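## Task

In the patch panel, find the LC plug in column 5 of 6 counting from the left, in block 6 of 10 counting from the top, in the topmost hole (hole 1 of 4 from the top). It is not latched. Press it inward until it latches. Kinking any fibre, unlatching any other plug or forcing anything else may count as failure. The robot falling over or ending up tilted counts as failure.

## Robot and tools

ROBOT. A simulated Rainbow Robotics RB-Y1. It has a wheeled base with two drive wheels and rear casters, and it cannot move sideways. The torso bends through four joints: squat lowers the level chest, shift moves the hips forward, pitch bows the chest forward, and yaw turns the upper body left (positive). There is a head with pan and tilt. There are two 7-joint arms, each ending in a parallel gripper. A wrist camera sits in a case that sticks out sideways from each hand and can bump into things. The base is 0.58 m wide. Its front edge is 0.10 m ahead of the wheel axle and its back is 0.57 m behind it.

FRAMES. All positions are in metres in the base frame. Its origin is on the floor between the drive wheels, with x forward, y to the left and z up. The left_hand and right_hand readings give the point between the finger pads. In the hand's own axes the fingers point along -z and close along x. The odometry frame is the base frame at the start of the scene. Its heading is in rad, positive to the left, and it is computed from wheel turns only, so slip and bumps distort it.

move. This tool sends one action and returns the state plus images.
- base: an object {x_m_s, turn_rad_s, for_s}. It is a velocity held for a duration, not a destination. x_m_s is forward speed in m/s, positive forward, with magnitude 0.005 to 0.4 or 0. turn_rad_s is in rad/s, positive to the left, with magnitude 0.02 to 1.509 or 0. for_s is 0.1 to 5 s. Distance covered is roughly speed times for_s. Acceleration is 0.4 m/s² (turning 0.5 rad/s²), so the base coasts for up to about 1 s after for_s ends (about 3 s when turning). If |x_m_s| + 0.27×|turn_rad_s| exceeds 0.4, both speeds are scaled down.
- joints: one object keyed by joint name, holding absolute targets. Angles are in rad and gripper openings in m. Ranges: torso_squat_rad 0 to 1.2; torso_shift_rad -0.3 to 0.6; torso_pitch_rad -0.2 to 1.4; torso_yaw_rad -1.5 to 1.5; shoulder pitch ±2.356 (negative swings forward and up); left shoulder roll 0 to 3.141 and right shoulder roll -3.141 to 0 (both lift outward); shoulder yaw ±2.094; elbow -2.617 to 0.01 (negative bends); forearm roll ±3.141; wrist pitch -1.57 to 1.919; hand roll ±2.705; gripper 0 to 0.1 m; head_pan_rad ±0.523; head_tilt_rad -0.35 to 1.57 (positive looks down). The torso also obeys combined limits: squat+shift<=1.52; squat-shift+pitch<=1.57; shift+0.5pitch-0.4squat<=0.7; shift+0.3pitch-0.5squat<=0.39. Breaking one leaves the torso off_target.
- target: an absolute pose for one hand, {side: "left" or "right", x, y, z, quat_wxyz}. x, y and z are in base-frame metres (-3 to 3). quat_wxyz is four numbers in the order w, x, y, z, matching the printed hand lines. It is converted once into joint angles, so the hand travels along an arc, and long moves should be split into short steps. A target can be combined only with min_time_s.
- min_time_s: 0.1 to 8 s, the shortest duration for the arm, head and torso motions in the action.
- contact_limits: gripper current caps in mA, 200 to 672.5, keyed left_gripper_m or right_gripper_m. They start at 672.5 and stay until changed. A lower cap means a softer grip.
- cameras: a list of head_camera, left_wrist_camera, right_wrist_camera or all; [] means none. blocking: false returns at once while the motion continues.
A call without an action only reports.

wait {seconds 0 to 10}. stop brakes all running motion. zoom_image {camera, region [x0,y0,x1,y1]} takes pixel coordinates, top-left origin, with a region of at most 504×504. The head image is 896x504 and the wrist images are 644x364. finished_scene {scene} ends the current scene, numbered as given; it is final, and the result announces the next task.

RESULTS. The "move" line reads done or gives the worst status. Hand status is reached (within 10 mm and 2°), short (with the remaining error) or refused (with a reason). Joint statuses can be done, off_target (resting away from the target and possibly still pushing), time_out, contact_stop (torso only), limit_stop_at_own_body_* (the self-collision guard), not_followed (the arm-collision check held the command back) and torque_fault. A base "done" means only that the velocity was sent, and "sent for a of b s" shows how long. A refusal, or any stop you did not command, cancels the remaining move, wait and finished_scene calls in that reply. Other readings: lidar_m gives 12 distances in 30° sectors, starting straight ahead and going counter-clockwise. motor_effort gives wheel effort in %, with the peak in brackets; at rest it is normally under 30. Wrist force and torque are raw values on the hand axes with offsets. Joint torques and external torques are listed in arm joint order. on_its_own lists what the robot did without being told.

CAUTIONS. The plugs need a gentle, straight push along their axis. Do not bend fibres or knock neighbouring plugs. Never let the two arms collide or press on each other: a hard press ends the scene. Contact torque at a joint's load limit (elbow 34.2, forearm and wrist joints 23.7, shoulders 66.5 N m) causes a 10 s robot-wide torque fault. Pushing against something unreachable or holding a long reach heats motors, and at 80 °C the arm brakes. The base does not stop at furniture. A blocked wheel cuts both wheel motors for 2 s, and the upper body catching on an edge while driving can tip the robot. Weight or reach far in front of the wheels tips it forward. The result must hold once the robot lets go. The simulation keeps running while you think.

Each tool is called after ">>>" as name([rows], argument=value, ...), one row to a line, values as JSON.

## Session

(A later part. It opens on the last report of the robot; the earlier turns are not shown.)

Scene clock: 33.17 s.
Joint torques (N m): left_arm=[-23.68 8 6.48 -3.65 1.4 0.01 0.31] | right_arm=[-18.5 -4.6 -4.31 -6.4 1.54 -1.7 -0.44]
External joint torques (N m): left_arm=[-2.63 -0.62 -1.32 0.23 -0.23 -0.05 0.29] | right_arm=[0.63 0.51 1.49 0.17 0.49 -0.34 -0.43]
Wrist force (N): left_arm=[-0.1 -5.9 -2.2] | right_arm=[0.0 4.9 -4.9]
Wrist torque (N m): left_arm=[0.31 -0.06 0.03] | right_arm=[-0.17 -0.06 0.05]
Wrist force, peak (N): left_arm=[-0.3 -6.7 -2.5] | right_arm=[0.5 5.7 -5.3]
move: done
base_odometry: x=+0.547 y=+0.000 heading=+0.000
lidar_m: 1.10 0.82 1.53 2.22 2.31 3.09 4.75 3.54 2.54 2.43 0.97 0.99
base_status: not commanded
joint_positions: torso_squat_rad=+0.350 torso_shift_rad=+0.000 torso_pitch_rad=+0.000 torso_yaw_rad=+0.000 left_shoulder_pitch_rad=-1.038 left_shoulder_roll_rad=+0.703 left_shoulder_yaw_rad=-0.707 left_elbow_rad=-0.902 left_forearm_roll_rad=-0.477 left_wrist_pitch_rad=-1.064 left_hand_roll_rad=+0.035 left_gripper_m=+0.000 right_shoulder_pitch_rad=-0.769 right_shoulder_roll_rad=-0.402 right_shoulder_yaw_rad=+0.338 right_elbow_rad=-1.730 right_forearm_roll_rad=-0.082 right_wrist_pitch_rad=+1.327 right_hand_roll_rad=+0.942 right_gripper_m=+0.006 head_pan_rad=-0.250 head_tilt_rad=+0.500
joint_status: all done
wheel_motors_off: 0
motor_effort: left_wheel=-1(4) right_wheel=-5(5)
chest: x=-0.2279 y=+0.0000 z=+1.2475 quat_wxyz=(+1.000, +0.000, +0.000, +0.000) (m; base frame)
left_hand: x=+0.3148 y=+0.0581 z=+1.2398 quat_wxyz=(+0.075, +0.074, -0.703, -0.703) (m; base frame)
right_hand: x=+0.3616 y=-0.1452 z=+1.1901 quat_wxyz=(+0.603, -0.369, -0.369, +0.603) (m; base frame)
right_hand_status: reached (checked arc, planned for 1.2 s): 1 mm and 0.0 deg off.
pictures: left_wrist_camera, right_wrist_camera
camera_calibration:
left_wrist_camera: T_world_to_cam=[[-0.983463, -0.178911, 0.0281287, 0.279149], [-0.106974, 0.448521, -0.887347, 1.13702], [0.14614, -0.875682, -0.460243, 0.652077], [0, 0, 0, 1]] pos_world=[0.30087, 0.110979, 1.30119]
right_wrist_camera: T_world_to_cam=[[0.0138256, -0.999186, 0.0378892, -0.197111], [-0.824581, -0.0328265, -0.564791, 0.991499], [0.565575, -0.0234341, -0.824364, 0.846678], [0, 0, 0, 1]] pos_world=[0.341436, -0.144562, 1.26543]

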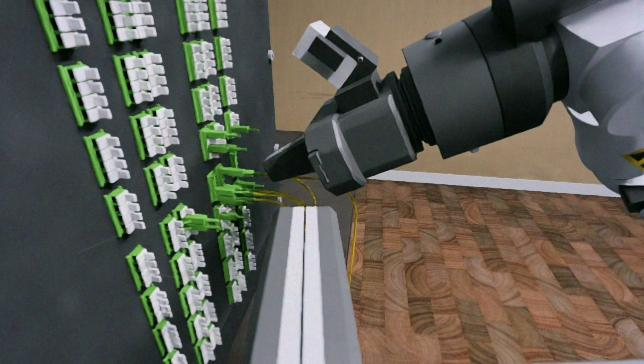

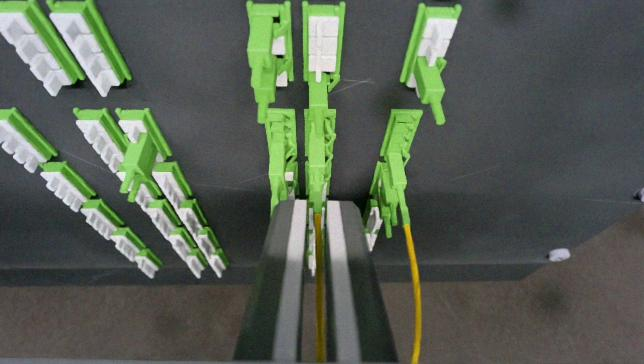

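>>> move(target={"side": "right", "x": 0.369, "y": -0.1453, "z": 1.182, "quat_wxyz": [0.6029, -0.3695, -0.3695, 0.6029]}, min_time_s=1.2, cameras=["left_wrist_camera", "right_wrist_camera"])

>>> zoom_image(camera="right_wrist_camera", region=[270, 130, 370, 230])

>>> zoom_image(camera="left_wrist_camera", region=[225, 145, 285, 190])

Scene clock: 35.10 s.
Joint torques (N m): left_arm=[-23.93 7.7 6.53 -3.83 1.59 0.09 0.19] | right_arm=[-19.07 -3.8 -4.9 -6.69 1.31 -1.58 -0.3]
External joint torques (N m): left_arm=[-2.88 -0.92 -1.27 0.04 -0.04 0.02 0.18] | right_arm=[0.24 1.33 0.89 0.06 0.26 -0.22 -0.29]
Wrist force (N): left_arm=[-0.6 -5.8 -2.0] | right_arm=[0.1 5.4 -5.0]
Wrist torque (N m): left_arm=[0.26 -0.11 0.03] | right_arm=[-0.22 -0.04 0.03]
Wrist force, peak (N): left_arm=[-0.2 -6.6 -2.9] | right_arm=[-0.3 5.5 -5.7]
move: done
base_odometry: x=+0.547 y=+0.000 heading=+0.000
lidar_m: 1.10 0.82 1.54 2.22 2.30 3.09 4.75 3.54 2.54 2.42 0.97 0.99
base_status: not commanded
joint_positions: torso_squat_rad=+0.350 torso_shift_rad=+0.000 torso_pitch_rad=+0.000 torso_yaw_rad=+0.000 left_shoulder_pitch_rad=-1.038 left_shoulder_roll_rad=+0.703 left_shoulder_yaw_rad=-0.707 left_elbow_rad=-0.902 left_forearm_roll_rad=-0.477 left_wrist_pitch_rad=-1.064 left_hand_roll_rad=+0.035 left_gripper_m=+0.000 right_shoulder_pitch_rad=-0.768 right_shoulder_roll_rad=-0.397 right_shoulder_yaw_rad=+0.343 right_elbow_rad=-1.690 right_forearm_roll_rad=-0.075 right_wrist_pitch_rad=+1.288 right_hand_roll_rad=+0.940 right_gripper_m=+0.006 head_pan_rad=-0.250 head_tilt_rad=+0.500
joint_status: all done
wheel_motors_off: 0
motor_effort: left_wheel=-1(3) right_wheel=-4(5)
chest: x=-0.2279 y=+0.0000 z=+1.2475 quat_wxyz=(+1.000, +0.000, +0.000, +0.000) (m; base frame)
left_hand: x=+0.3148 y=+0.0581 z=+1.2398 quat_wxyz=(+0.075, +0.074, -0.703, -0.703) (m; base frame)
right_hand: x=+0.3681 y=-0.1457 z=+1.1821 quat_wxyz=(+0.603, -0.370, -0.369, +0.603) (m; base frame)
right_hand_status: reached (checked arc, planned for 1.2 s): 1 mm and 0.0 deg off.
pictures: left_wrist_camera, right_wrist_camera
camera_calibration:
left_wrist_camera: T_world_to_cam=[[-0.983463, -0.178911, 0.0281287, 0.279149], [-0.106974, 0.448521, -0.887347, 1.13702], [0.14614, -0.875682, -0.460243, 0.652077], [0, 0, 0, 1]] pos_world=[0.30087, 0.110979, 1.30119]
right_wrist_camera: T_world_to_cam=[[0.0136481, -0.999193, 0.0377796, -0.197098], [-0.82438, -0.0326267, -0.565096, 0.992671], [0.565873, -0.0234323, -0.82416, 0.836037], [0, 0, 0, 1]] pos_world=[0.347937, -0.144962, 1.25743]

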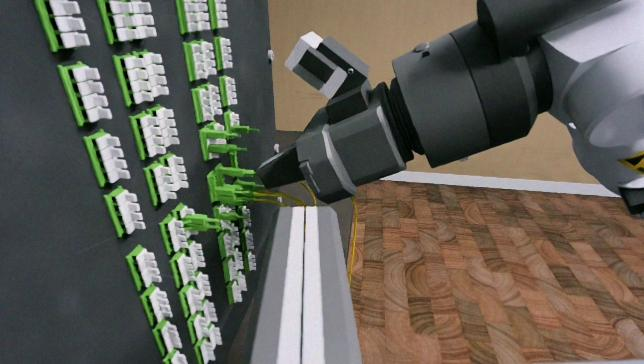

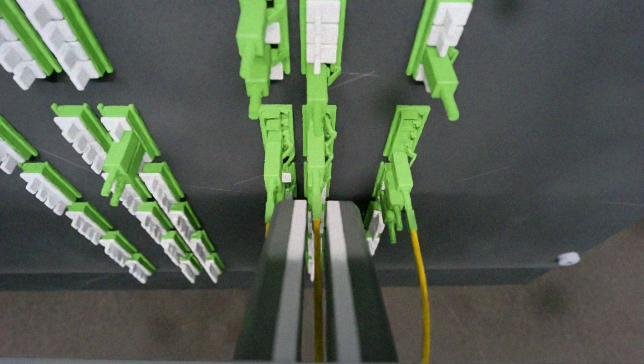

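Scaled by 5.040 from the camera's 644x364 image, which has a finer 920x520 frame.

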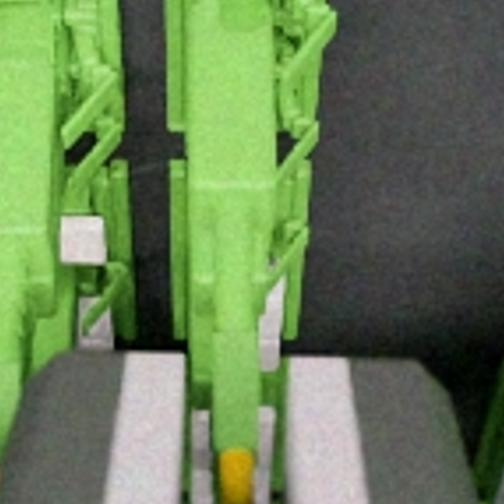

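Scaled by 8.400 from the camera's 644x364 image, which has a finer 1265x715 frame.

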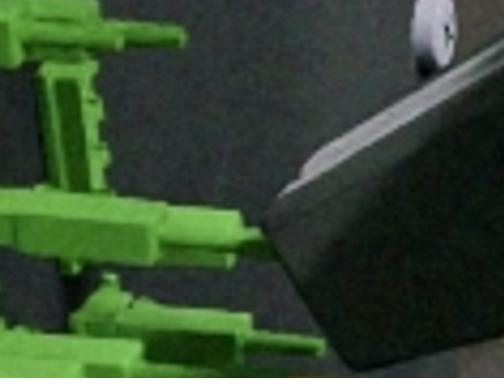

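>>> move(target={"side": "right", "x": 0.380, "y": -0.1450, "z": 1.182, "quat_wxyz": [0.6029, -0.3695, -0.3695, 0.6029]}, min_time_s=1.2, cameras=["left_wrist_camera", "right_wrist_camera"])

>>> zoom_image(camera="right_wrist_camera", region=[270, 130, 370, 230])

>>> zoom_image(camera="left_wrist_camera", region=[225, 145, 285, 190])

Scene clock: 37.43 s.
Joint torques (N m): left_arm=[-24.05 7.95 6.35 -3.8 1.49 0.02 0.29] | right_arm=[-21.1 -4.25 -7.77 -6.75 0.91 -1.6 0.56]
External joint torques (N m): left_arm=[-3 -0.67 -1.45 0.08 -0.14 -0.04 0.27] | right_arm=[-1.29 1.05 -2.04 0.12 -0.12 -0.23 0.57]
Wrist force (N): left_arm=[-0.2 -5.9 -2.2] | right_arm=[0.4 5.4 -5.5]
Wrist torque (N m): left_arm=[0.29 -0.10 0.05] | right_arm=[-0.18 -0.01 0.04]
Wrist force, peak (N): left_arm=[-0.1 -6.8 -3.2] | right_arm=[0.1 5.6 -5.8]
move: done
base_odometry: x=+0.547 y=+0.000 heading=+0.000
lidar_m: 1.10 0.82 1.53 2.22 2.30 3.10 4.76 3.54 2.54 2.43 0.97 0.98
base_status: not commanded
joint_positions: torso_squat_rad=+0.350 torso_shift_rad=+0.000 torso_pitch_rad=+0.000 torso_yaw_rad=+0.000 left_shoulder_pitch_rad=-1.038 left_shoulder_roll_rad=+0.703 left_shoulder_yaw_rad=-0.707 left_elbow_rad=-0.902 left_forearm_roll_rad=-0.477 left_wrist_pitch_rad=-1.064 left_hand_roll_rad=+0.035 left_gripper_m=+0.000 right_shoulder_pitch_rad=-0.798 right_shoulder_roll_rad=-0.389 right_shoulder_yaw_rad=+0.341 right_elbow_rad=-1.624 right_forearm_roll_rad=-0.080 right_wrist_pitch_rad=+1.252 right_hand_roll_rad=+0.947 right_gripper_m=+0.006 head_pan_rad=-0.250 head_tilt_rad=+0.500
joint_status: all done
wheel_motors_off: 0
motor_effort: left_wheel=-3(4) right_wheel=-2(4)
chest: x=-0.2279 y=+0.0000 z=+1.2475 quat_wxyz=(+1.000, +0.000, +0.000, +0.000) (m; base frame)
left_hand: x=+0.3148 y=+0.0581 z=+1.2398 quat_wxyz=(+0.075, +0.074, -0.703, -0.703) (m; base frame)
right_hand: x=+0.3799 y=-0.1451 z=+1.1816 quat_wxyz=(+0.603, -0.369, -0.369, +0.603) (m; base frame)
right_hand_status: reached (checked arc, planned for 1.2 s): 0 mm and 0.0 deg off.
pictures: left_wrist_camera, right_wrist_camera
camera_calibration:
left_wrist_camera: T_world_to_cam=[[-0.983463, -0.178911, 0.0281287, 0.279149], [-0.106974, 0.448521, -0.887347, 1.13702], [0.14614, -0.875682, -0.460243, 0.652077], [0, 0, 0, 1]] pos_world=[0.30087, 0.110979, 1.30119]
right_wrist_camera: T_world_to_cam=[[0.0137656, -0.999184, 0.0379754, -0.196932], [-0.824504, -0.0328291, -0.564903, 1.00196], [0.565689, -0.0235347, -0.824283, 0.829251], [0, 0, 0, 1]] pos_world=[0.359736, -0.144362, 1.25703]

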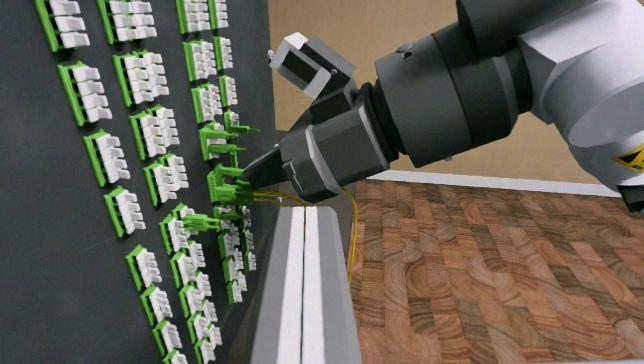

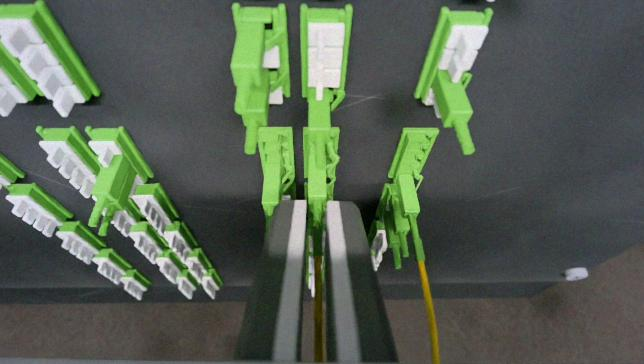

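Scaled by 5.040 from the camera's 644x364 image, which has a finer 920x520 frame.

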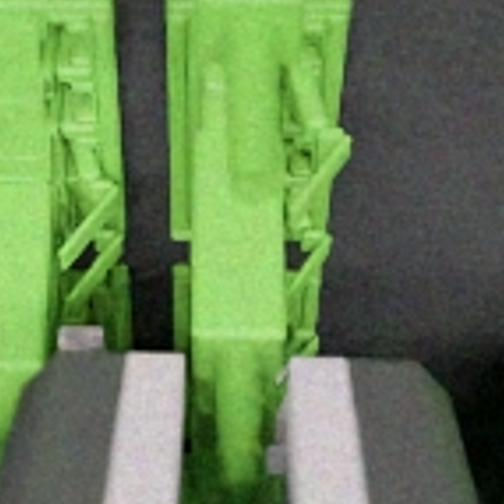

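Scaled by 8.400 from the camera's 644x364 image, which has a finer 1265x715 frame.

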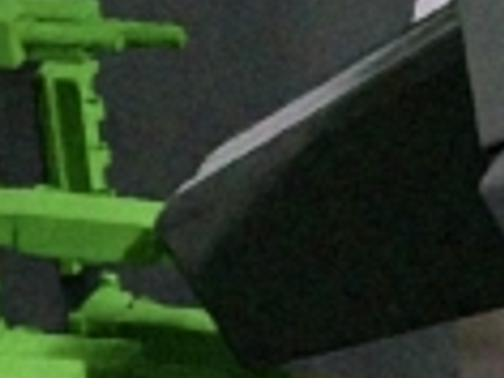

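>>> move(contact_limits={"right_gripper_m": 400}, joints={"right_gripper_m": 0.0038}, cameras=["left_wrist_camera", "right_wrist_camera"])

>>> zoom_image(camera="right_wrist_camera", region=[270, 150, 370, 250])

Scene clock: 38.13 s.
Joint torques (N m): left_arm=[-23.91 7.77 6.5 -3.58 1.44 0.07 0.25] | right_arm=[-21.03 -4.52 -7.65 -6.73 0.66 -1.48 0.57]
External joint torques (N m): left_arm=[-2.86 -0.85 -1.3 0.29 -0.19 0.01 0.23] | right_arm=[-1.21 0.78 -1.92 0.14 -0.36 -0.12 0.58]
Wrist force (N): left_arm=[0.2 -5.6 -2.1] | right_arm=[0.2 5.2 -5.0]
Wrist torque (N m): left_arm=[0.24 -0.02 -0.02] | right_arm=[-0.21 -0.07 0.01]
Wrist force, peak (N): left_arm=[-0.5 -6.4 -2.4] | right_arm=[0.0 5.4 -5.5]
move: done
base_odometry: x=+0.547 y=+0.000 heading=+0.000
lidar_m: 1.10 0.83 1.54 2.22 2.30 3.08 4.75 3.54 2.53 2.43 0.97 0.99
base_status: not commanded
joint_positions: torso_squat_rad=+0.350 torso_shift_rad=+0.000 torso_pitch_rad=+0.000 torso_yaw_rad=+0.000 left_shoulder_pitch_rad=-1.038 left_shoulder_roll_rad=+0.703 left_shoulder_yaw_rad=-0.707 left_elbow_rad=-0.902 left_forearm_roll_rad=-0.477 left_wrist_pitch_rad=-1.064 left_hand_roll_rad=+0.035 left_gripper_m=+0.000 right_shoulder_pitch_rad=-0.798 right_shoulder_roll_rad=-0.389 right_shoulder_yaw_rad=+0.341 right_elbow_rad=-1.624 right_forearm_roll_rad=-0.080 right_wrist_pitch_rad=+1.252 right_hand_roll_rad=+0.947 right_gripper_m=+0.004 head_pan_rad=-0.250 head_tilt_rad=+0.500
joint_status: all done
wheel_motors_off: 0
motor_effort: left_wheel=-1(2) right_wheel=-3(4)
contact_limits: right_gripper_m 400 mA
chest: x=-0.2279 y=+0.0000 z=+1.2475 quat_wxyz=(+1.000, +0.000, +0.000, +0.000) (m; base frame)
left_hand: x=+0.3148 y=+0.0581 z=+1.2398 quat_wxyz=(+0.075, +0.074, -0.703, -0.703) (m; base frame)
right_hand: x=+0.3799 y=-0.1451 z=+1.1816 quat_wxyz=(+0.603, -0.369, -0.369, +0.603) (m; base frame)
pictures: left_wrist_camera, right_wrist_camera
camera_calibration:
left_wrist_camera: T_world_to_cam=[[-0.983463, -0.178911, 0.0281287, 0.279149], [-0.106974, 0.448521, -0.887347, 1.13702], [0.14614, -0.875682, -0.460243, 0.652077], [0, 0, 0, 1]] pos_world=[0.30087, 0.110979, 1.30119]
right_wrist_camera: T_world_to_cam=[[0.0137656, -0.999184, 0.0379754, -0.196932], [-0.824504, -0.0328291, -0.564903, 1.00196], [0.565689, -0.0235347, -0.824283, 0.829251], [0, 0, 0, 1]] pos_world=[0.359736, -0.144362, 1.25703]

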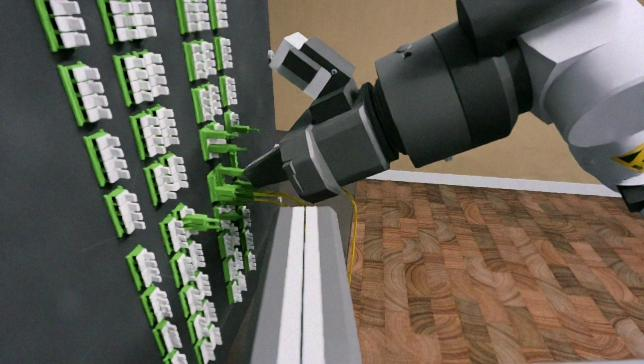

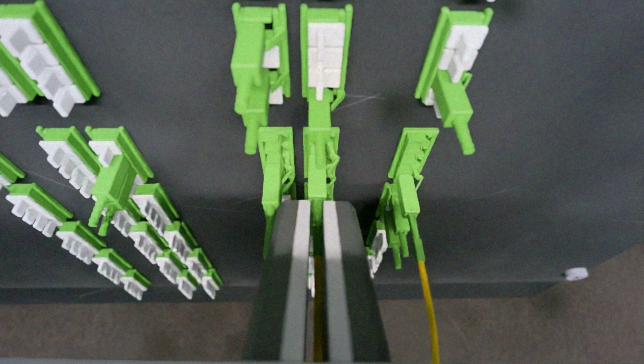

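Scaled by 5.040 from the camera's 644x364 image, which has a finer 920x520 frame.

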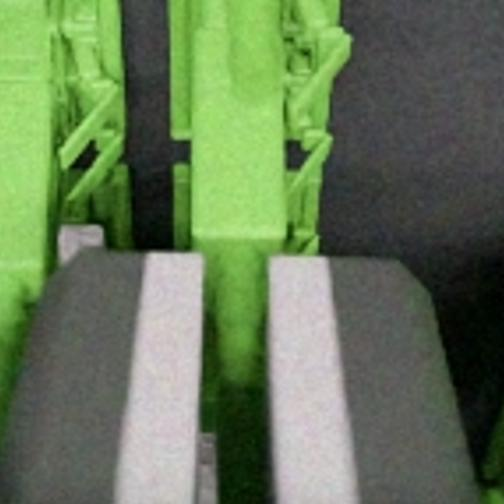

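>>> move(target={"side": "right", "x": 0.3850, "y": -0.1450, "z": 1.182, "quat_wxyz": [0.6029, -0.3695, -0.3695, 0.6029]}, min_time_s=1.0, cameras=["left_wrist_camera", "right_wrist_camera"])

>>> zoom_image(camera="right_wrist_camera", region=[270, 150, 370, 250])

>>> zoom_image(camera="left_wrist_camera", region=[225, 145, 285, 190])

Scene clock: 39.70 s.
Joint torques (N m): left_arm=[-24.13 7.79 6.16 -3.88 1.53 0.02 0.33] | right_arm=[-20.75 -4.24 -7.87 -6.68 0.78 -1.68 0.47]
External joint torques (N m): left_arm=[-3.08 -0.83 -1.64 -0.01 -0.1 -0.04 0.32] | right_arm=[-0.74 1.15 -2.16 0.24 -0.24 -0.31 0.48]
Wrist force (N): left_arm=[0.4 -6.4 -1.7] | right_arm=[0.5 5.3 -5.3]
Wrist torque (N m): left_arm=[0.32 0.00 0.01] | right_arm=[-0.20 -0.04 0.03]
Wrist force, peak (N): left_arm=[-0.2 -7.1 -2.6] | right_arm=[0.1 5.4 -5.6]
move: done
base_odometry: x=+0.547 y=+0.000 heading=+0.000
lidar_m: 1.09 0.83 1.53 2.22 2.30 3.10 4.75 3.54 2.54 2.43 0.97 0.99
base_status: not commanded
joint_positions: torso_squat_rad=+0.350 torso_shift_rad=+0.000 torso_pitch_rad=+0.000 torso_yaw_rad=+0.000 left_shoulder_pitch_rad=-1.038 left_shoulder_roll_rad=+0.703 left_shoulder_yaw_rad=-0.707 left_elbow_rad=-0.902 left_forearm_roll_rad=-0.477 left_wrist_pitch_rad=-1.064 left_hand_roll_rad=+0.035 left_gripper_m=+0.000 right_shoulder_pitch_rad=-0.810 right_shoulder_roll_rad=-0.386 right_shoulder_yaw_rad=+0.339 right_elbow_rad=-1.596 right_forearm_roll_rad=-0.082 right_wrist_pitch_rad=+1.238 right_hand_roll_rad=+0.950 right_gripper_m=+0.004 head_pan_rad=-0.250 head_tilt_rad=+0.500
joint_status: all done
wheel_motors_off: 0
motor_effort: left_wheel=-2(3) right_wheel=+0(5)
contact_limits: right_gripper_m 400 mA
chest: x=-0.2279 y=+0.0000 z=+1.2475 quat_wxyz=(+1.000, +0.000, +0.000, +0.000) (m; base frame)
left_hand: x=+0.3148 y=+0.0581 z=+1.2398 quat_wxyz=(+0.075, +0.074, -0.703, -0.703) (m; base frame)
right_hand: x=+0.3846 y=-0.1451 z=+1.1817 quat_wxyz=(+0.603, -0.369, -0.369, +0.603) (m; base frame)
right_hand_status: reached (checked arc, planned for 1.0 s): 1 mm and 0.0 deg off.
pictures: left_wrist_camera, right_wrist_camera
camera_calibration:
left_wrist_camera: T_world_to_cam=[[-0.983463, -0.178911, 0.0281287, 0.279149], [-0.106974, 0.448521, -0.887347, 1.13702], [0.14614, -0.875682, -0.460243, 0.652077], [0, 0, 0, 1]] pos_world=[0.30087, 0.110979, 1.30119]
right_wrist_camera: T_world_to_cam=[[0.0137634, -0.999184, 0.0379739, -0.196994], [-0.824504, -0.0328263, -0.564903, 1.00584], [0.565689, -0.0235346, -0.824283, 0.826592], [0, 0, 0, 1]] pos_world=[0.364436, -0.144362, 1.25703]

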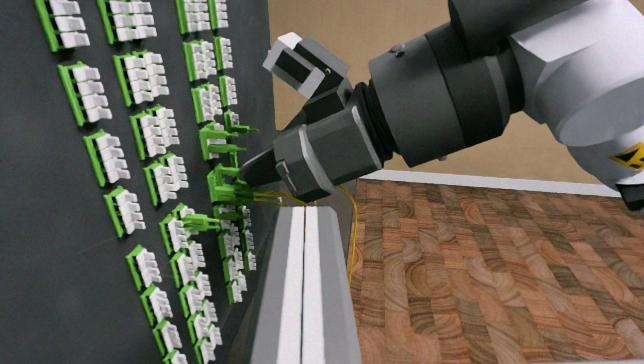

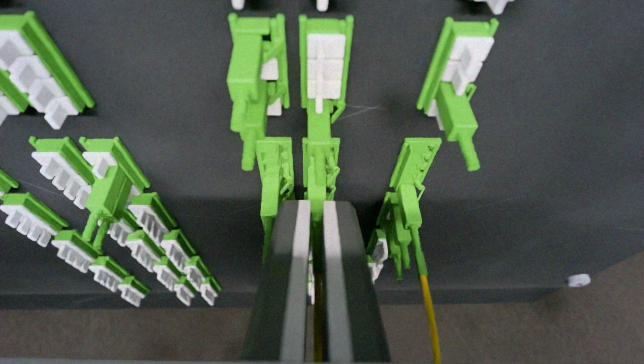

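Scaled by 5.040 from the camera's 644x364 image, which has a finer 920x520 frame.

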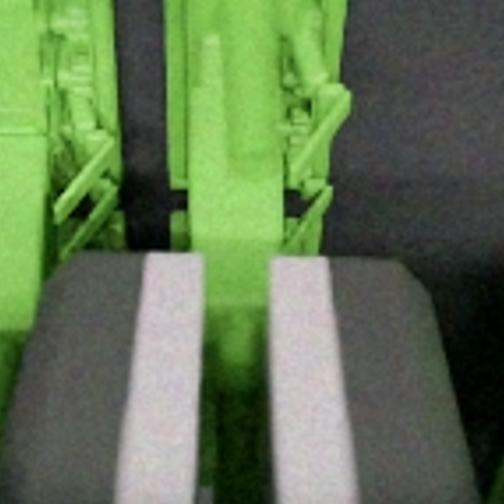

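Scaled by 8.400 from the camera's 644x364 image, which has a finer 1265x715 frame.

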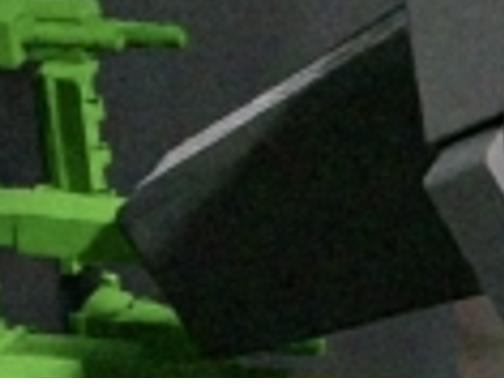

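>>> move(target={"side": "right", "x": 0.3880, "y": -0.1450, "z": 1.182, "quat_wxyz": [0.6029, -0.3695, -0.3695, 0.6029]}, min_time_s=1.0, cameras=["right_wrist_camera"])

>>> zoom_image(camera="right_wrist_camera", region=[270, 150, 370, 250])

Scene clock: 41.17 s.
Joint torques (N m): left_arm=[-24.13 7.48 6.43 -3.68 1.57 0.05 0.21] | right_arm=[-21.43 -4.96 -7.49 -6.03 0.96 -1.37 0.5]
External joint torques (N m): left_arm=[-3.08 -1.13 -1.37 0.19 -0.06 -0.01 0.19] | right_arm=[-1.28 0.48 -1.8 0.92 -0.05 0 0.5]
Wrist force (N): left_arm=[-0.9 -5.8 -1.9] | right_arm=[0.6 5.8 -2.5]
Wrist torque (N m): left_arm=[0.26 -0.20 -0.01] | right_arm=[-0.26 -0.01 0.07]
Wrist force, peak (N): left_arm=[0.3 -7.0 -1.8] | right_arm=[0.5 5.7 -5.5]
move: done
base_odometry: x=+0.547 y=+0.000 heading=+0.000
lidar_m: 1.10 0.82 1.53 2.22 2.30 3.09 4.75 3.54 2.53 2.43 0.96 0.98
base_status: not commanded
joint_positions: torso_squat_rad=+0.350 torso_shift_rad=+0.000 torso_pitch_rad=+0.000 torso_yaw_rad=+0.000 left_shoulder_pitch_rad=-1.038 left_shoulder_roll_rad=+0.703 left_shoulder_yaw_rad=-0.707 left_elbow_rad=-0.902 left_forearm_roll_rad=-0.477 left_wrist_pitch_rad=-1.064 left_hand_roll_rad=+0.035 left_gripper_m=+0.000 right_shoulder_pitch_rad=-0.818 right_shoulder_roll_rad=-0.385 right_shoulder_yaw_rad=+0.339 right_elbow_rad=-1.578 right_forearm_roll_rad=-0.084 right_wrist_pitch_rad=+1.228 right_hand_roll_rad=+0.952 right_gripper_m=+0.004 head_pan_rad=-0.250 head_tilt_rad=+0.500
joint_status: all done
wheel_motors_off: 0
motor_effort: left_wheel=-2(3) right_wheel=-2(6)
contact_limits: right_gripper_m 400 mA
chest: x=-0.2279 y=+0.0000 z=+1.2475 quat_wxyz=(+1.000, +0.000, +0.000, +0.000) (m; base frame)
left_hand: x=+0.3147 y=+0.0581 z=+1.2398 quat_wxyz=(+0.075, +0.075, -0.703, -0.703) (m; base frame)
right_hand: x=+0.3877 y=-0.1450 z=+1.1818 quat_wxyz=(+0.603, -0.370, -0.369, +0.603) (m; base frame)
right_hand_status: reached (checked arc, planned for 1.0 s): 0 mm and 0.0 deg off.
pictures: right_wrist_camera
camera_calibration:
right_wrist_camera: T_world_to_cam=[[0.0138932, -0.999183, 0.0379521, -0.196965], [-0.824329, -0.0329282, -0.565152, 1.00875], [0.56594, -0.0234333, -0.824113, 0.824715], [0, 0, 0, 1]] pos_world=[0.367537, -0.144262, 1.25723]

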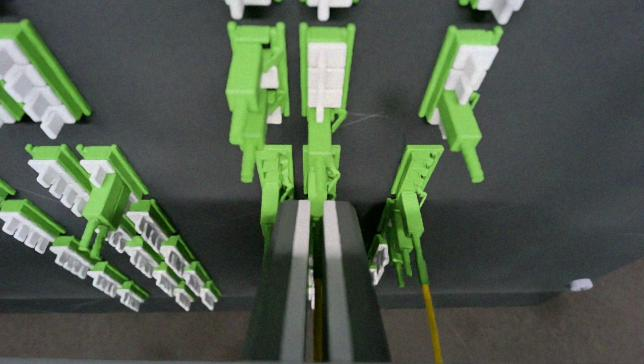

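Scaled by 5.040 from the camera's 644x364 image, which has a finer 920x520 frame.

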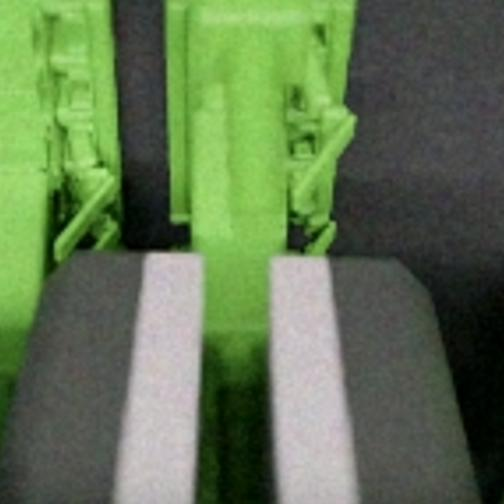

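>>> move(target={"side": "right", "x": 0.3900, "y": -0.1450, "z": 1.182, "quat_wxyz": [0.6029, -0.3695, -0.3695, 0.6029]}, min_time_s=1.0, cameras=["right_wrist_camera", "left_wrist_camera"])

>>> zoom_image(camera="right_wrist_camera", region=[270, 150, 370, 250])

>>> zoom_image(camera="left_wrist_camera", region=[225, 145, 285, 190])

Scene clock: 42.63 s.
Joint torques (N m): left_arm=[-24.14 7.94 6.61 -3.66 1.47 0.05 0.18] | right_arm=[-21.18 -5.35 -7.71 -5.64 0.76 -1.57 0.57]
External joint torques (N m): left_arm=[-3.09 -0.68 -1.19 0.21 -0.16 -0.01 0.17] | right_arm=[-0.94 0.12 -2.03 1.32 -0.25 -0.2 0.58]
Wrist force (N): left_arm=[0.1 -5.6 -2.8] | right_arm=[0.4 6.0 1.0]
Wrist torque (N m): left_arm=[0.26 -0.05 0.05] | right_arm=[-0.24 -0.06 0.02]
Wrist force, peak (N): left_arm=[0.7 -6.3 -3.3] | right_arm=[1.1 6.0 4.1]
move: done
base_odometry: x=+0.547 y=+0.000 heading=+0.000
lidar_m: 1.10 0.83 1.54 2.22 2.30 3.09 4.76 3.53 2.53 2.43 0.97 0.99
base_status: not commanded
joint_positions: torso_squat_rad=+0.350 torso_shift_rad=+0.000 torso_pitch_rad=+0.000 torso_yaw_rad=+0.000 left_shoulder_pitch_rad=-1.038 left_shoulder_roll_rad=+0.703 left_shoulder_yaw_rad=-0.707 left_elbow_rad=-0.902 left_forearm_roll_rad=-0.477 left_wrist_pitch_rad=-1.064 left_hand_roll_rad=+0.035 left_gripper_m=+0.000 right_shoulder_pitch_rad=-0.824 right_shoulder_roll_rad=-0.383 right_shoulder_yaw_rad=+0.338 right_elbow_rad=-1.566 right_forearm_roll_rad=-0.085 right_wrist_pitch_rad=+1.221 right_hand_roll_rad=+0.953 right_gripper_m=+0.004 head_pan_rad=-0.250 head_tilt_rad=+0.500
joint_status: all done
wheel_motors_off: 0
motor_effort: left_wheel=-2(3) right_wheel=-1(4)
contact_limits: right_gripper_m 400 mA
chest: x=-0.2280 y=+0.0000 z=+1.2475 quat_wxyz=(+1.000, +0.000, +0.000, +0.000) (m; base frame)
left_hand: x=+0.3147 y=+0.0581 z=+1.2398 quat_wxyz=(+0.075, +0.075, -0.703, -0.703) (m; base frame)
right_hand: x=+0.3898 y=-0.1449 z=+1.1818 quat_wxyz=(+0.603, -0.369, -0.369, +0.603) (m; base frame)
right_hand_status: reached (checked arc, planned for 1.0 s): 0 mm and 0.0 deg off.
pictures: left_wrist_camera, right_wrist_camera
camera_calibration:
left_wrist_camera: T_world_to_cam=[[-0.983474, -0.178865, 0.028042, 0.279257], [-0.106877, 0.448539, -0.88735, 1.13708], [0.146138, -0.875682, -0.460244, 0.652124], [0, 0, 0, 1]] pos_world=[0.30087, 0.11098, 1.30129]
right_wrist_camera: T_world_to_cam=[[0.0140895, -0.999184, 0.0378455, -0.196832], [-0.824324, -0.0330298, -0.565154, 1.01047], [0.565943, -0.0232342, -0.824117, 0.823561], [0, 0, 0, 1]] pos_world=[0.369637, -0.144162, 1.25723]

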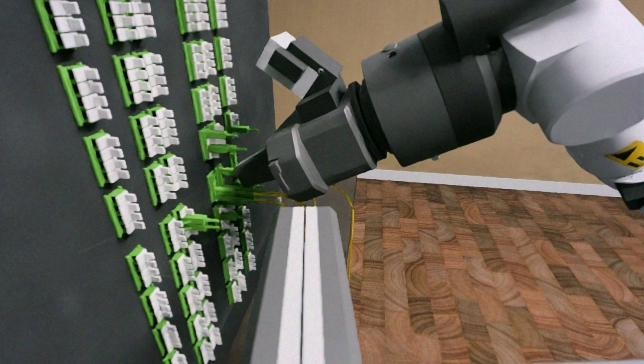

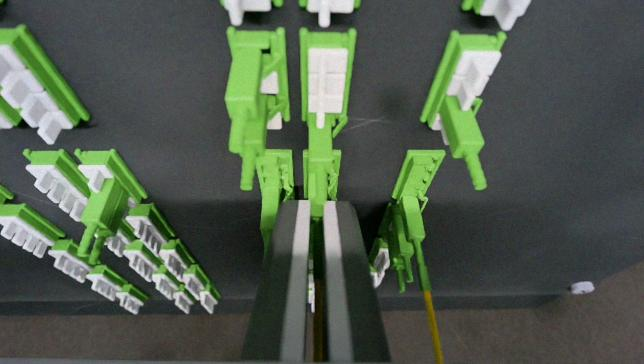

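Scaled by 5.040 from the camera's 644x364 image, which has a finer 920x520 frame.

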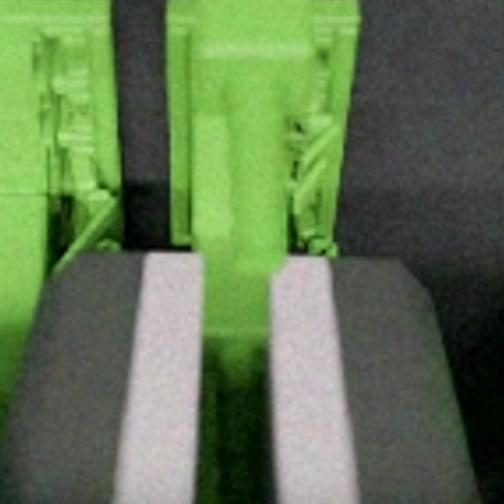

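Scaled by 8.400 from the camera's 644x364 image, which has a finer 1265x715 frame.

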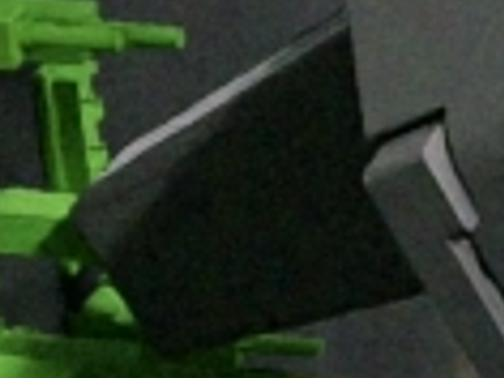

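>>> move(target={"side": "right", "x": 0.3915, "y": -0.1450, "z": 1.182, "quat_wxyz": [0.6029, -0.3695, -0.3695, 0.6029]}, min_time_s=1.0, cameras=["right_wrist_camera"])

>>> zoom_image(camera="right_wrist_camera", region=[270, 150, 370, 250])

Scene clock: 44.13 s.
Joint torques (N m): left_arm=[-23.7 7.83 6.24 -3.79 1.59 0.05 0.34] | right_arm=[-20.82 -5.65 -8.07 -5.43 1.02 -1.86 0.52]
External joint torques (N m): left_arm=[-2.64 -0.79 -1.56 0.09 -0.04 -0.01 0.32] | right_arm=[-0.51 -0.15 -2.4 1.55 0.01 -0.49 0.52]
Wrist force (N): left_arm=[-0.6 -5.7 -2.8] | right_arm=[0.1 6.9 3.8]
Wrist torque (N m): left_arm=[0.32 -0.15 0.02] | right_arm=[-0.17 -0.03 0.04]
Wrist force, peak (N): left_arm=[0.2 -6.6 -2.2] | right_arm=[0.6 7.2 4.8]
move: done
base_odometry: x=+0.547 y=+0.000 heading=+0.000
lidar_m: 1.09 0.83 1.55 2.23 2.30 3.08 4.76 3.54 2.54 2.43 0.98 0.99
base_status: not commanded
joint_positions: torso_squat_rad=+0.350 torso_shift_rad=+0.000 torso_pitch_rad=+0.000 torso_yaw_rad=+0.000 left_shoulder_pitch_rad=-1.038 left_shoulder_roll_rad=+0.703 left_shoulder_yaw_rad=-0.707 left_elbow_rad=-0.902 left_forearm_roll_rad=-0.477 left_wrist_pitch_rad=-1.064 left_hand_roll_rad=+0.035 left_gripper_m=+0.000 right_shoulder_pitch_rad=-0.828 right_shoulder_roll_rad=-0.383 right_shoulder_yaw_rad=+0.338 right_elbow_rad=-1.557 right_forearm_roll_rad=-0.086 right_wrist_pitch_rad=+1.216 right_hand_roll_rad=+0.954 right_gripper_m=+0.004 head_pan_rad=-0.250 head_tilt_rad=+0.500
joint_status: all done
wheel_motors_off: 0
motor_effort: left_wheel=-1(3) right_wheel=+1(4)
contact_limits: right_gripper_m 400 mA
chest: x=-0.2280 y=+0.0000 z=+1.2475 quat_wxyz=(+1.000, +0.000, +0.000, +0.000) (m; base frame)
left_hand: x=+0.3147 y=+0.0581 z=+1.2398 quat_wxyz=(+0.075, +0.075, -0.703, -0.703) (m; base frame)
right_hand: x=+0.3913 y=-0.1449 z=+1.1818 quat_wxyz=(+0.603, -0.369, -0.369, +0.603) (m; base frame)
right_hand_status: reached (checked arc, planned for 1.0 s): 0 mm and 0.0 deg off.
pictures: right_wrist_camera
camera_calibration:
right_wrist_camera: T_world_to_cam=[[0.0141714, -0.999181, 0.0379026, -0.196952], [-0.824323, -0.0331296, -0.56515, 1.01163], [0.565943, -0.023235, -0.824117, 0.82263], [0, 0, 0, 1]] pos_world=[0.371137, -0.144162, 1.25713]

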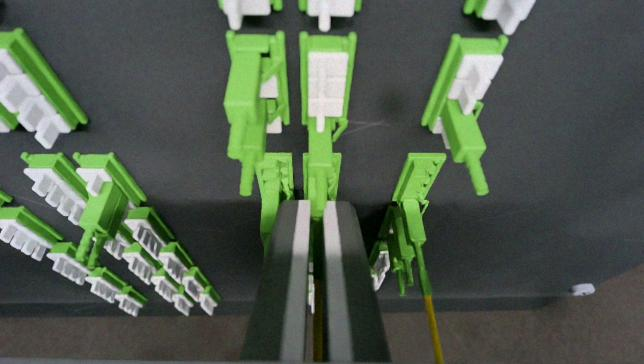

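Scaled by 5.040 from the camera's 644x364 image, which has a finer 920x520 frame.

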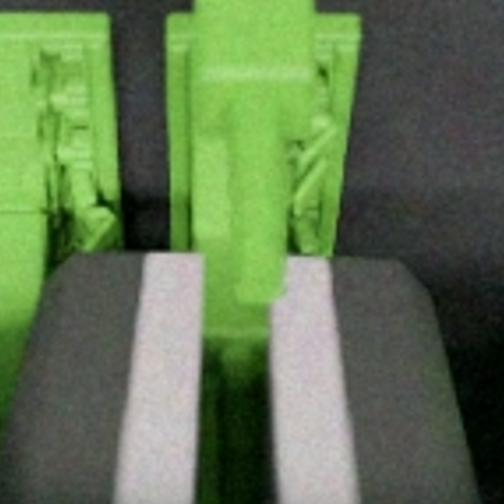

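>>> move(target={"side": "right", "x": 0.3930, "y": -0.1450, "z": 1.182, "quat_wxyz": [0.6029, -0.3695, -0.3695, 0.6029]}, min_time_s=1.0, cameras=["right_wrist_camera"])

>>> zoom_image(camera="right_wrist_camera", region=[270, 150, 370, 250])

Scene clock: 45.73 s.
Joint torques (N m): left_arm=[-23.87 7.72 6.65 -3.76 1.53 -0.04 0.23] | right_arm=[-20.86 -5.31 -7.06 -5.16 1.1 -2.2 0.71]
External joint torques (N m): left_arm=[-2.82 -0.9 -1.14 0.11 -0.1 -0.1 0.21] | right_arm=[-0.48 0.22 -1.4 1.83 0.1 -0.83 0.72]
Wrist force (N): left_arm=[-0.2 -5.9 -2.5] | right_arm=[-0.5 7.9 6.2]
Wrist torque (N m): left_arm=[0.28 -0.09 0.03] | right_arm=[-0.16 -0.08 0.04]
Wrist force, peak (N): left_arm=[0.5 -6.6 -2.9] | right_arm=[-0.3 8.6 6.6]
move: done
base_odometry: x=+0.547 y=+0.000 heading=+0.000
lidar_m: 1.10 0.82 1.54 2.22 2.29 3.08 4.76 3.53 2.53 2.43 0.97 0.99
base_status: not commanded
joint_positions: torso_squat_rad=+0.350 torso_shift_rad=+0.000 torso_pitch_rad=+0.000 torso_yaw_rad=+0.000 left_shoulder_pitch_rad=-1.038 left_shoulder_roll_rad=+0.703 left_shoulder_yaw_rad=-0.707 left_elbow_rad=-0.902 left_forearm_roll_rad=-0.477 left_wrist_pitch_rad=-1.064 left_hand_roll_rad=+0.035 left_gripper_m=+0.000 right_shoulder_pitch_rad=-0.832 right_shoulder_roll_rad=-0.382 right_shoulder_yaw_rad=+0.338 right_elbow_rad=-1.548 right_forearm_roll_rad=-0.087 right_wrist_pitch_rad=+1.212 right_hand_roll_rad=+0.955 right_gripper_m=+0.004 head_pan_rad=-0.250 head_tilt_rad=+0.500
joint_status: all done
wheel_motors_off: 0
motor_effort: left_wheel=-2(3) right_wheel=+0(4)
contact_limits: right_gripper_m 400 mA
chest: x=-0.2280 y=+0.0000 z=+1.2475 quat_wxyz=(+1.000, +0.000, +0.000, +0.000) (m; base frame)
left_hand: x=+0.3146 y=+0.0581 z=+1.2399 quat_wxyz=(+0.075, +0.075, -0.703, -0.703) (m; base frame)
right_hand: x=+0.3928 y=-0.1449 z=+1.1818 quat_wxyz=(+0.603, -0.369, -0.369, +0.603) (m; base frame)
right_hand_status: reached (checked arc, planned for 1.0 s): 0 mm and 0.0 deg off.
pictures: right_wrist_camera
camera_calibration:
right_wrist_camera: T_world_to_cam=[[0.0141714, -0.999181, 0.0379026, -0.196975], [-0.824323, -0.0331296, -0.56515, 1.01284], [0.565943, -0.023235, -0.824117, 0.82192], [0, 0, 0, 1]] pos_world=[0.372537, -0.144162, 1.25723]

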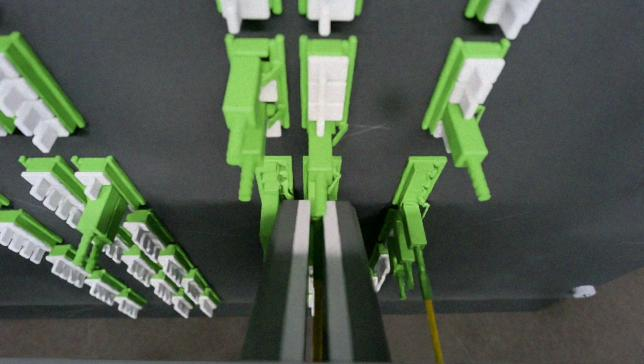

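Scaled by 5.040 from the camera's 644x364 image, which has a finer 920x520 frame.

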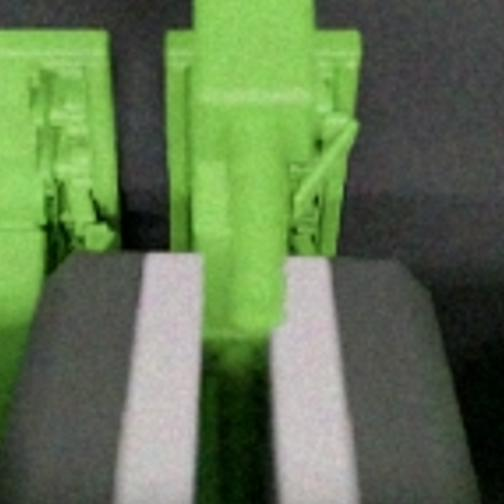

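>>> move(joints={"right_gripper_m": 0.0038}, cameras=["left_wrist_camera", "right_wrist_camera"])

>>> zoom_image(camera="left_wrist_camera", region=[205, 145, 265, 190])

>>> zoom_image(camera="right_wrist_camera", region=[290, 180, 350, 240])

Scene clock: 46.50 s.
Joint torques (N m): left_arm=[-23.86 7.77 6.51 -3.66 1.52 0.01 0.25] | right_arm=[-20.9 -5.25 -8.18 -5.04 1.11 -2.04 0.47]
External joint torques (N m): left_arm=[-2.81 -0.85 -1.28 0.22 -0.11 -0.06 0.24] | right_arm=[-0.52 0.28 -2.52 1.95 0.11 -0.67 0.48]
Wrist force (N): left_arm=[0.1 -6.1 -2.3] | right_arm=[-0.3 7.4 6.3]
Wrist torque (N m): left_arm=[0.28 -0.06 0.00] | right_arm=[-0.16 -0.08 0.04]
Wrist force, peak (N): left_arm=[0.3 -6.4 -2.5] | right_arm=[-0.2 8.5 5.9]
move: done
base_odometry: x=+0.547 y=+0.000 heading=+0.000
lidar_m: 1.10 0.83 1.53 2.23 2.28 3.09 4.76 3.54 2.53 2.43 0.97 0.98
base_status: not commanded
joint_positions: torso_squat_rad=+0.350 torso_shift_rad=+0.000 torso_pitch_rad=+0.000 torso_yaw_rad=+0.000 left_shoulder_pitch_rad=-1.038 left_shoulder_roll_rad=+0.703 left_shoulder_yaw_rad=-0.707 left_elbow_rad=-0.902 left_forearm_roll_rad=-0.477 left_wrist_pitch_rad=-1.064 left_hand_roll_rad=+0.035 left_gripper_m=+0.000 right_shoulder_pitch_rad=-0.832 right_shoulder_roll_rad=-0.382 right_shoulder_yaw_rad=+0.338 right_elbow_rad=-1.548 right_forearm_roll_rad=-0.087 right_wrist_pitch_rad=+1.212 right_hand_roll_rad=+0.955 right_gripper_m=+0.004 head_pan_rad=-0.250 head_tilt_rad=+0.500
joint_status: all done
wheel_motors_off: 0
motor_effort: left_wheel=+0(3) right_wheel=+0(3)
contact_limits: right_gripper_m 400 mA
chest: x=-0.2280 y=+0.0000 z=+1.2475 quat_wxyz=(+1.000, +0.000, +0.000, +0.000) (m; base frame)
left_hand: x=+0.3146 y=+0.0581 z=+1.2399 quat_wxyz=(+0.075, +0.075, -0.703, -0.703) (m; base frame)
right_hand: x=+0.3928 y=-0.1449 z=+1.1818 quat_wxyz=(+0.603, -0.369, -0.369, +0.603) (m; base frame)
pictures: left_wrist_camera, right_wrist_camera
camera_calibration:
left_wrist_camera: T_world_to_cam=[[-0.98346, -0.178948, 0.0279962, 0.279223], [-0.106861, 0.448453, -0.887395, 1.13713], [0.146243, -0.87571, -0.460158, 0.651999], [0, 0, 0, 1]] pos_world=[0.30077, 0.110979, 1.30129]
right_wrist_camera: T_world_to_cam=[[0.0141714, -0.999181, 0.0379026, -0.196975], [-0.824323, -0.0331296, -0.56515, 1.01284], [0.565943, -0.023235, -0.824117, 0.82192], [0, 0, 0, 1]] pos_world=[0.372537, -0.144162, 1.25723]

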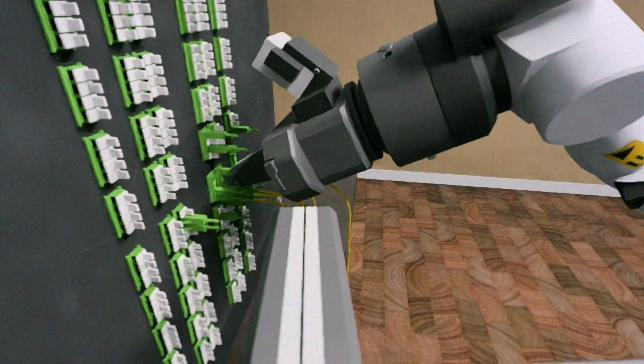

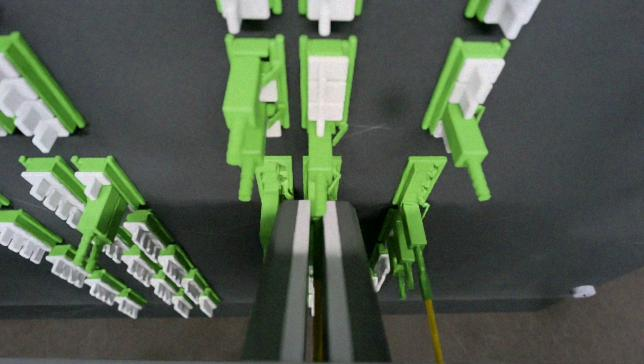

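Scaled by 8.400 from the camera's 644x364 image, which has a finer 1265x715 frame.

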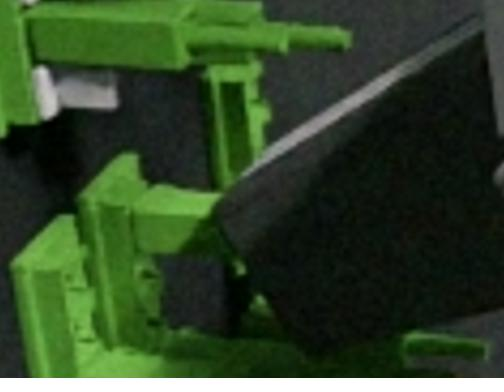

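Scaled by 8.400 from the camera's 644x364 image, which has a finer 920x520 frame.

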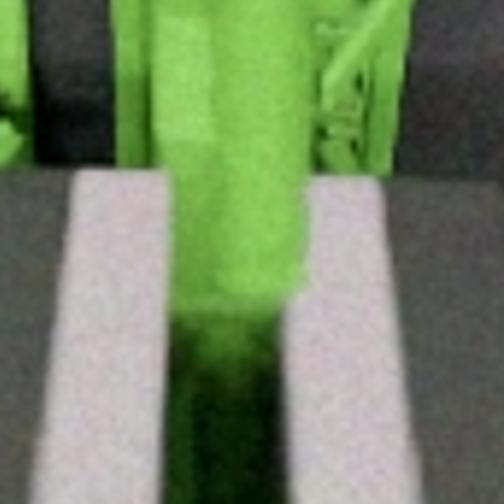

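>>> move(target={"side": "right", "x": 0.3945, "y": -0.1450, "z": 1.182, "quat_wxyz": [0.6029, -0.3695, -0.3695, 0.6029]}, min_time_s=1.0, cameras=["right_wrist_camera", "left_wrist_camera"])

>>> zoom_image(camera="right_wrist_camera", region=[270, 150, 370, 250])

>>> zoom_image(camera="left_wrist_camera", region=[205, 145, 265, 190])

Scene clock: 48.23 s.
Joint torques (N m): left_arm=[-24.15 7.67 6.23 -3.79 1.58 0.01 0.3] | right_arm=[-21.82 -5.27 -7.85 -5.19 1.29 -2.74 0.56]
External joint torques (N m): left_arm=[-3.09 -0.94 -1.57 0.09 -0.05 -0.05 0.28] | right_arm=[-1.38 0.28 -2.2 1.82 0.29 -1.37 0.56]
Wrist force (N): left_arm=[-0.6 -5.8 -2.0] | right_arm=[-1.0 10.2 9.2]
Wrist torque (N m): left_arm=[0.24 -0.14 0.02] | right_arm=[-0.07 -0.01 0.02]
Wrist force, peak (N): left_arm=[-0.3 -6.8 -2.3] | right_arm=[-0.5 10.5 11.4]
move: done
base_odometry: x=+0.547 y=+0.000 heading=+0.000
lidar_m: 1.09 0.82 1.53 2.22 2.30 3.09 4.75 3.54 2.53 2.43 0.97 0.98
base_status: not commanded
joint_positions: torso_squat_rad=+0.350 torso_shift_rad=+0.000 torso_pitch_rad=+0.000 torso_yaw_rad=+0.000 left_shoulder_pitch_rad=-1.038 left_shoulder_roll_rad=+0.703 left_shoulder_yaw_rad=-0.707 left_elbow_rad=-0.902 left_forearm_roll_rad=-0.477 left_wrist_pitch_rad=-1.064 left_hand_roll_rad=+0.035 left_gripper_m=+0.000 right_shoulder_pitch_rad=-0.836 right_shoulder_roll_rad=-0.381 right_shoulder_yaw_rad=+0.338 right_elbow_rad=-1.538 right_forearm_roll_rad=-0.088 right_wrist_pitch_rad=+1.207 right_hand_roll_rad=+0.956 right_gripper_m=+0.004 head_pan_rad=-0.250 head_tilt_rad=+0.500
joint_status: all done
wheel_motors_off: 0
motor_effort: left_wheel=+0(3) right_wheel=+2(5)
contact_limits: right_gripper_m 400 mA
chest: x=-0.2281 y=+0.0000 z=+1.2475 quat_wxyz=(+1.000, +0.000, +0.000, +0.000) (m; base frame)
left_hand: x=+0.3146 y=+0.0581 z=+1.2399 quat_wxyz=(+0.075, +0.075, -0.703, -0.703) (m; base frame)
right_hand: x=+0.3942 y=-0.1450 z=+1.1816 quat_wxyz=(+0.603, -0.369, -0.369, +0.603) (m; base frame)
right_hand_status: reached (checked arc, planned for 1.0 s): 0 mm and 0.0 deg off.
pictures: left_wrist_camera, right_wrist_camera
camera_calibration:
left_wrist_camera: T_world_to_cam=[[-0.983471, -0.178903, 0.0279089, 0.279237], [-0.106764, 0.448471, -0.887398, 1.13709], [0.146242, -0.87571, -0.460159, 0.652015], [0, 0, 0, 1]] pos_world=[0.30067, 0.110979, 1.30129]
right_wrist_camera: T_world_to_cam=[[0.0139076, -0.999183, 0.0379463, -0.197045], [-0.824579, -0.0329264, -0.564787, 1.01363], [0.565575, -0.0234349, -0.824364, 0.821323], [0, 0, 0, 1]] pos_world=[0.374036, -0.144262, 1.25703]

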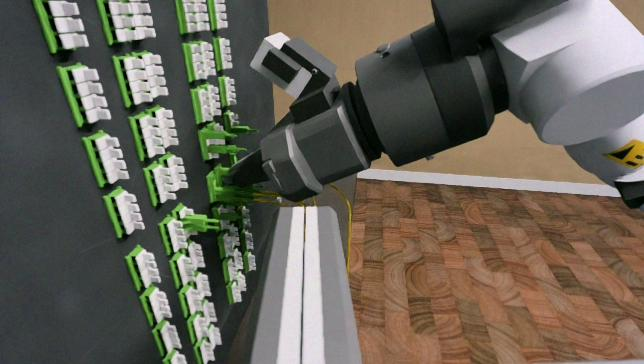

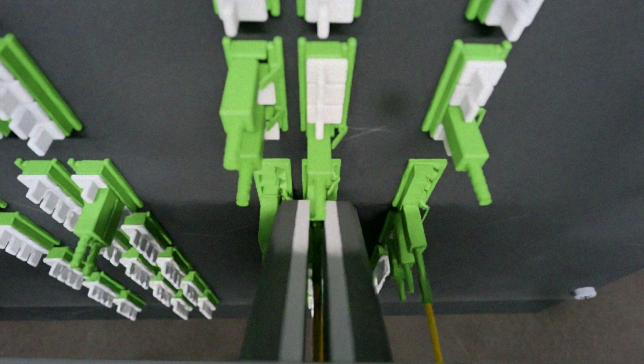

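Scaled by 5.040 from the camera's 644x364 image, which has a finer 920x520 frame.

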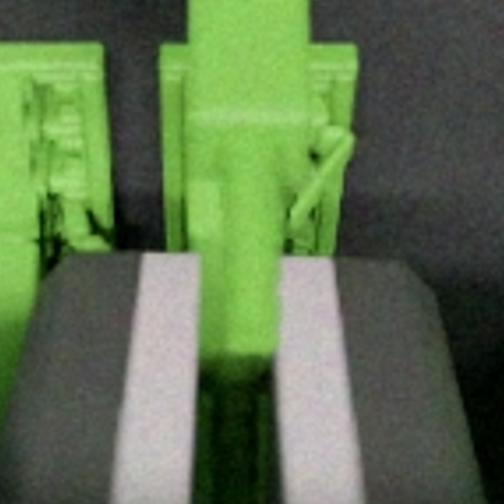

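Scaled by 8.400 from the camera's 644x364 image, which has a finer 1265x715 frame.

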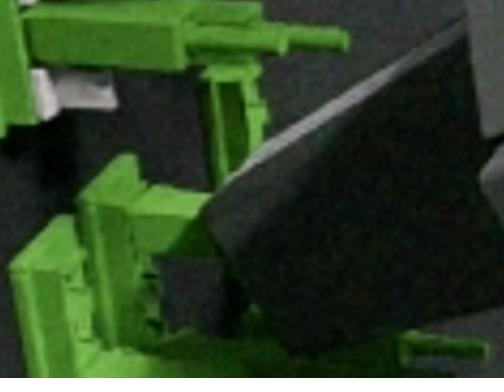

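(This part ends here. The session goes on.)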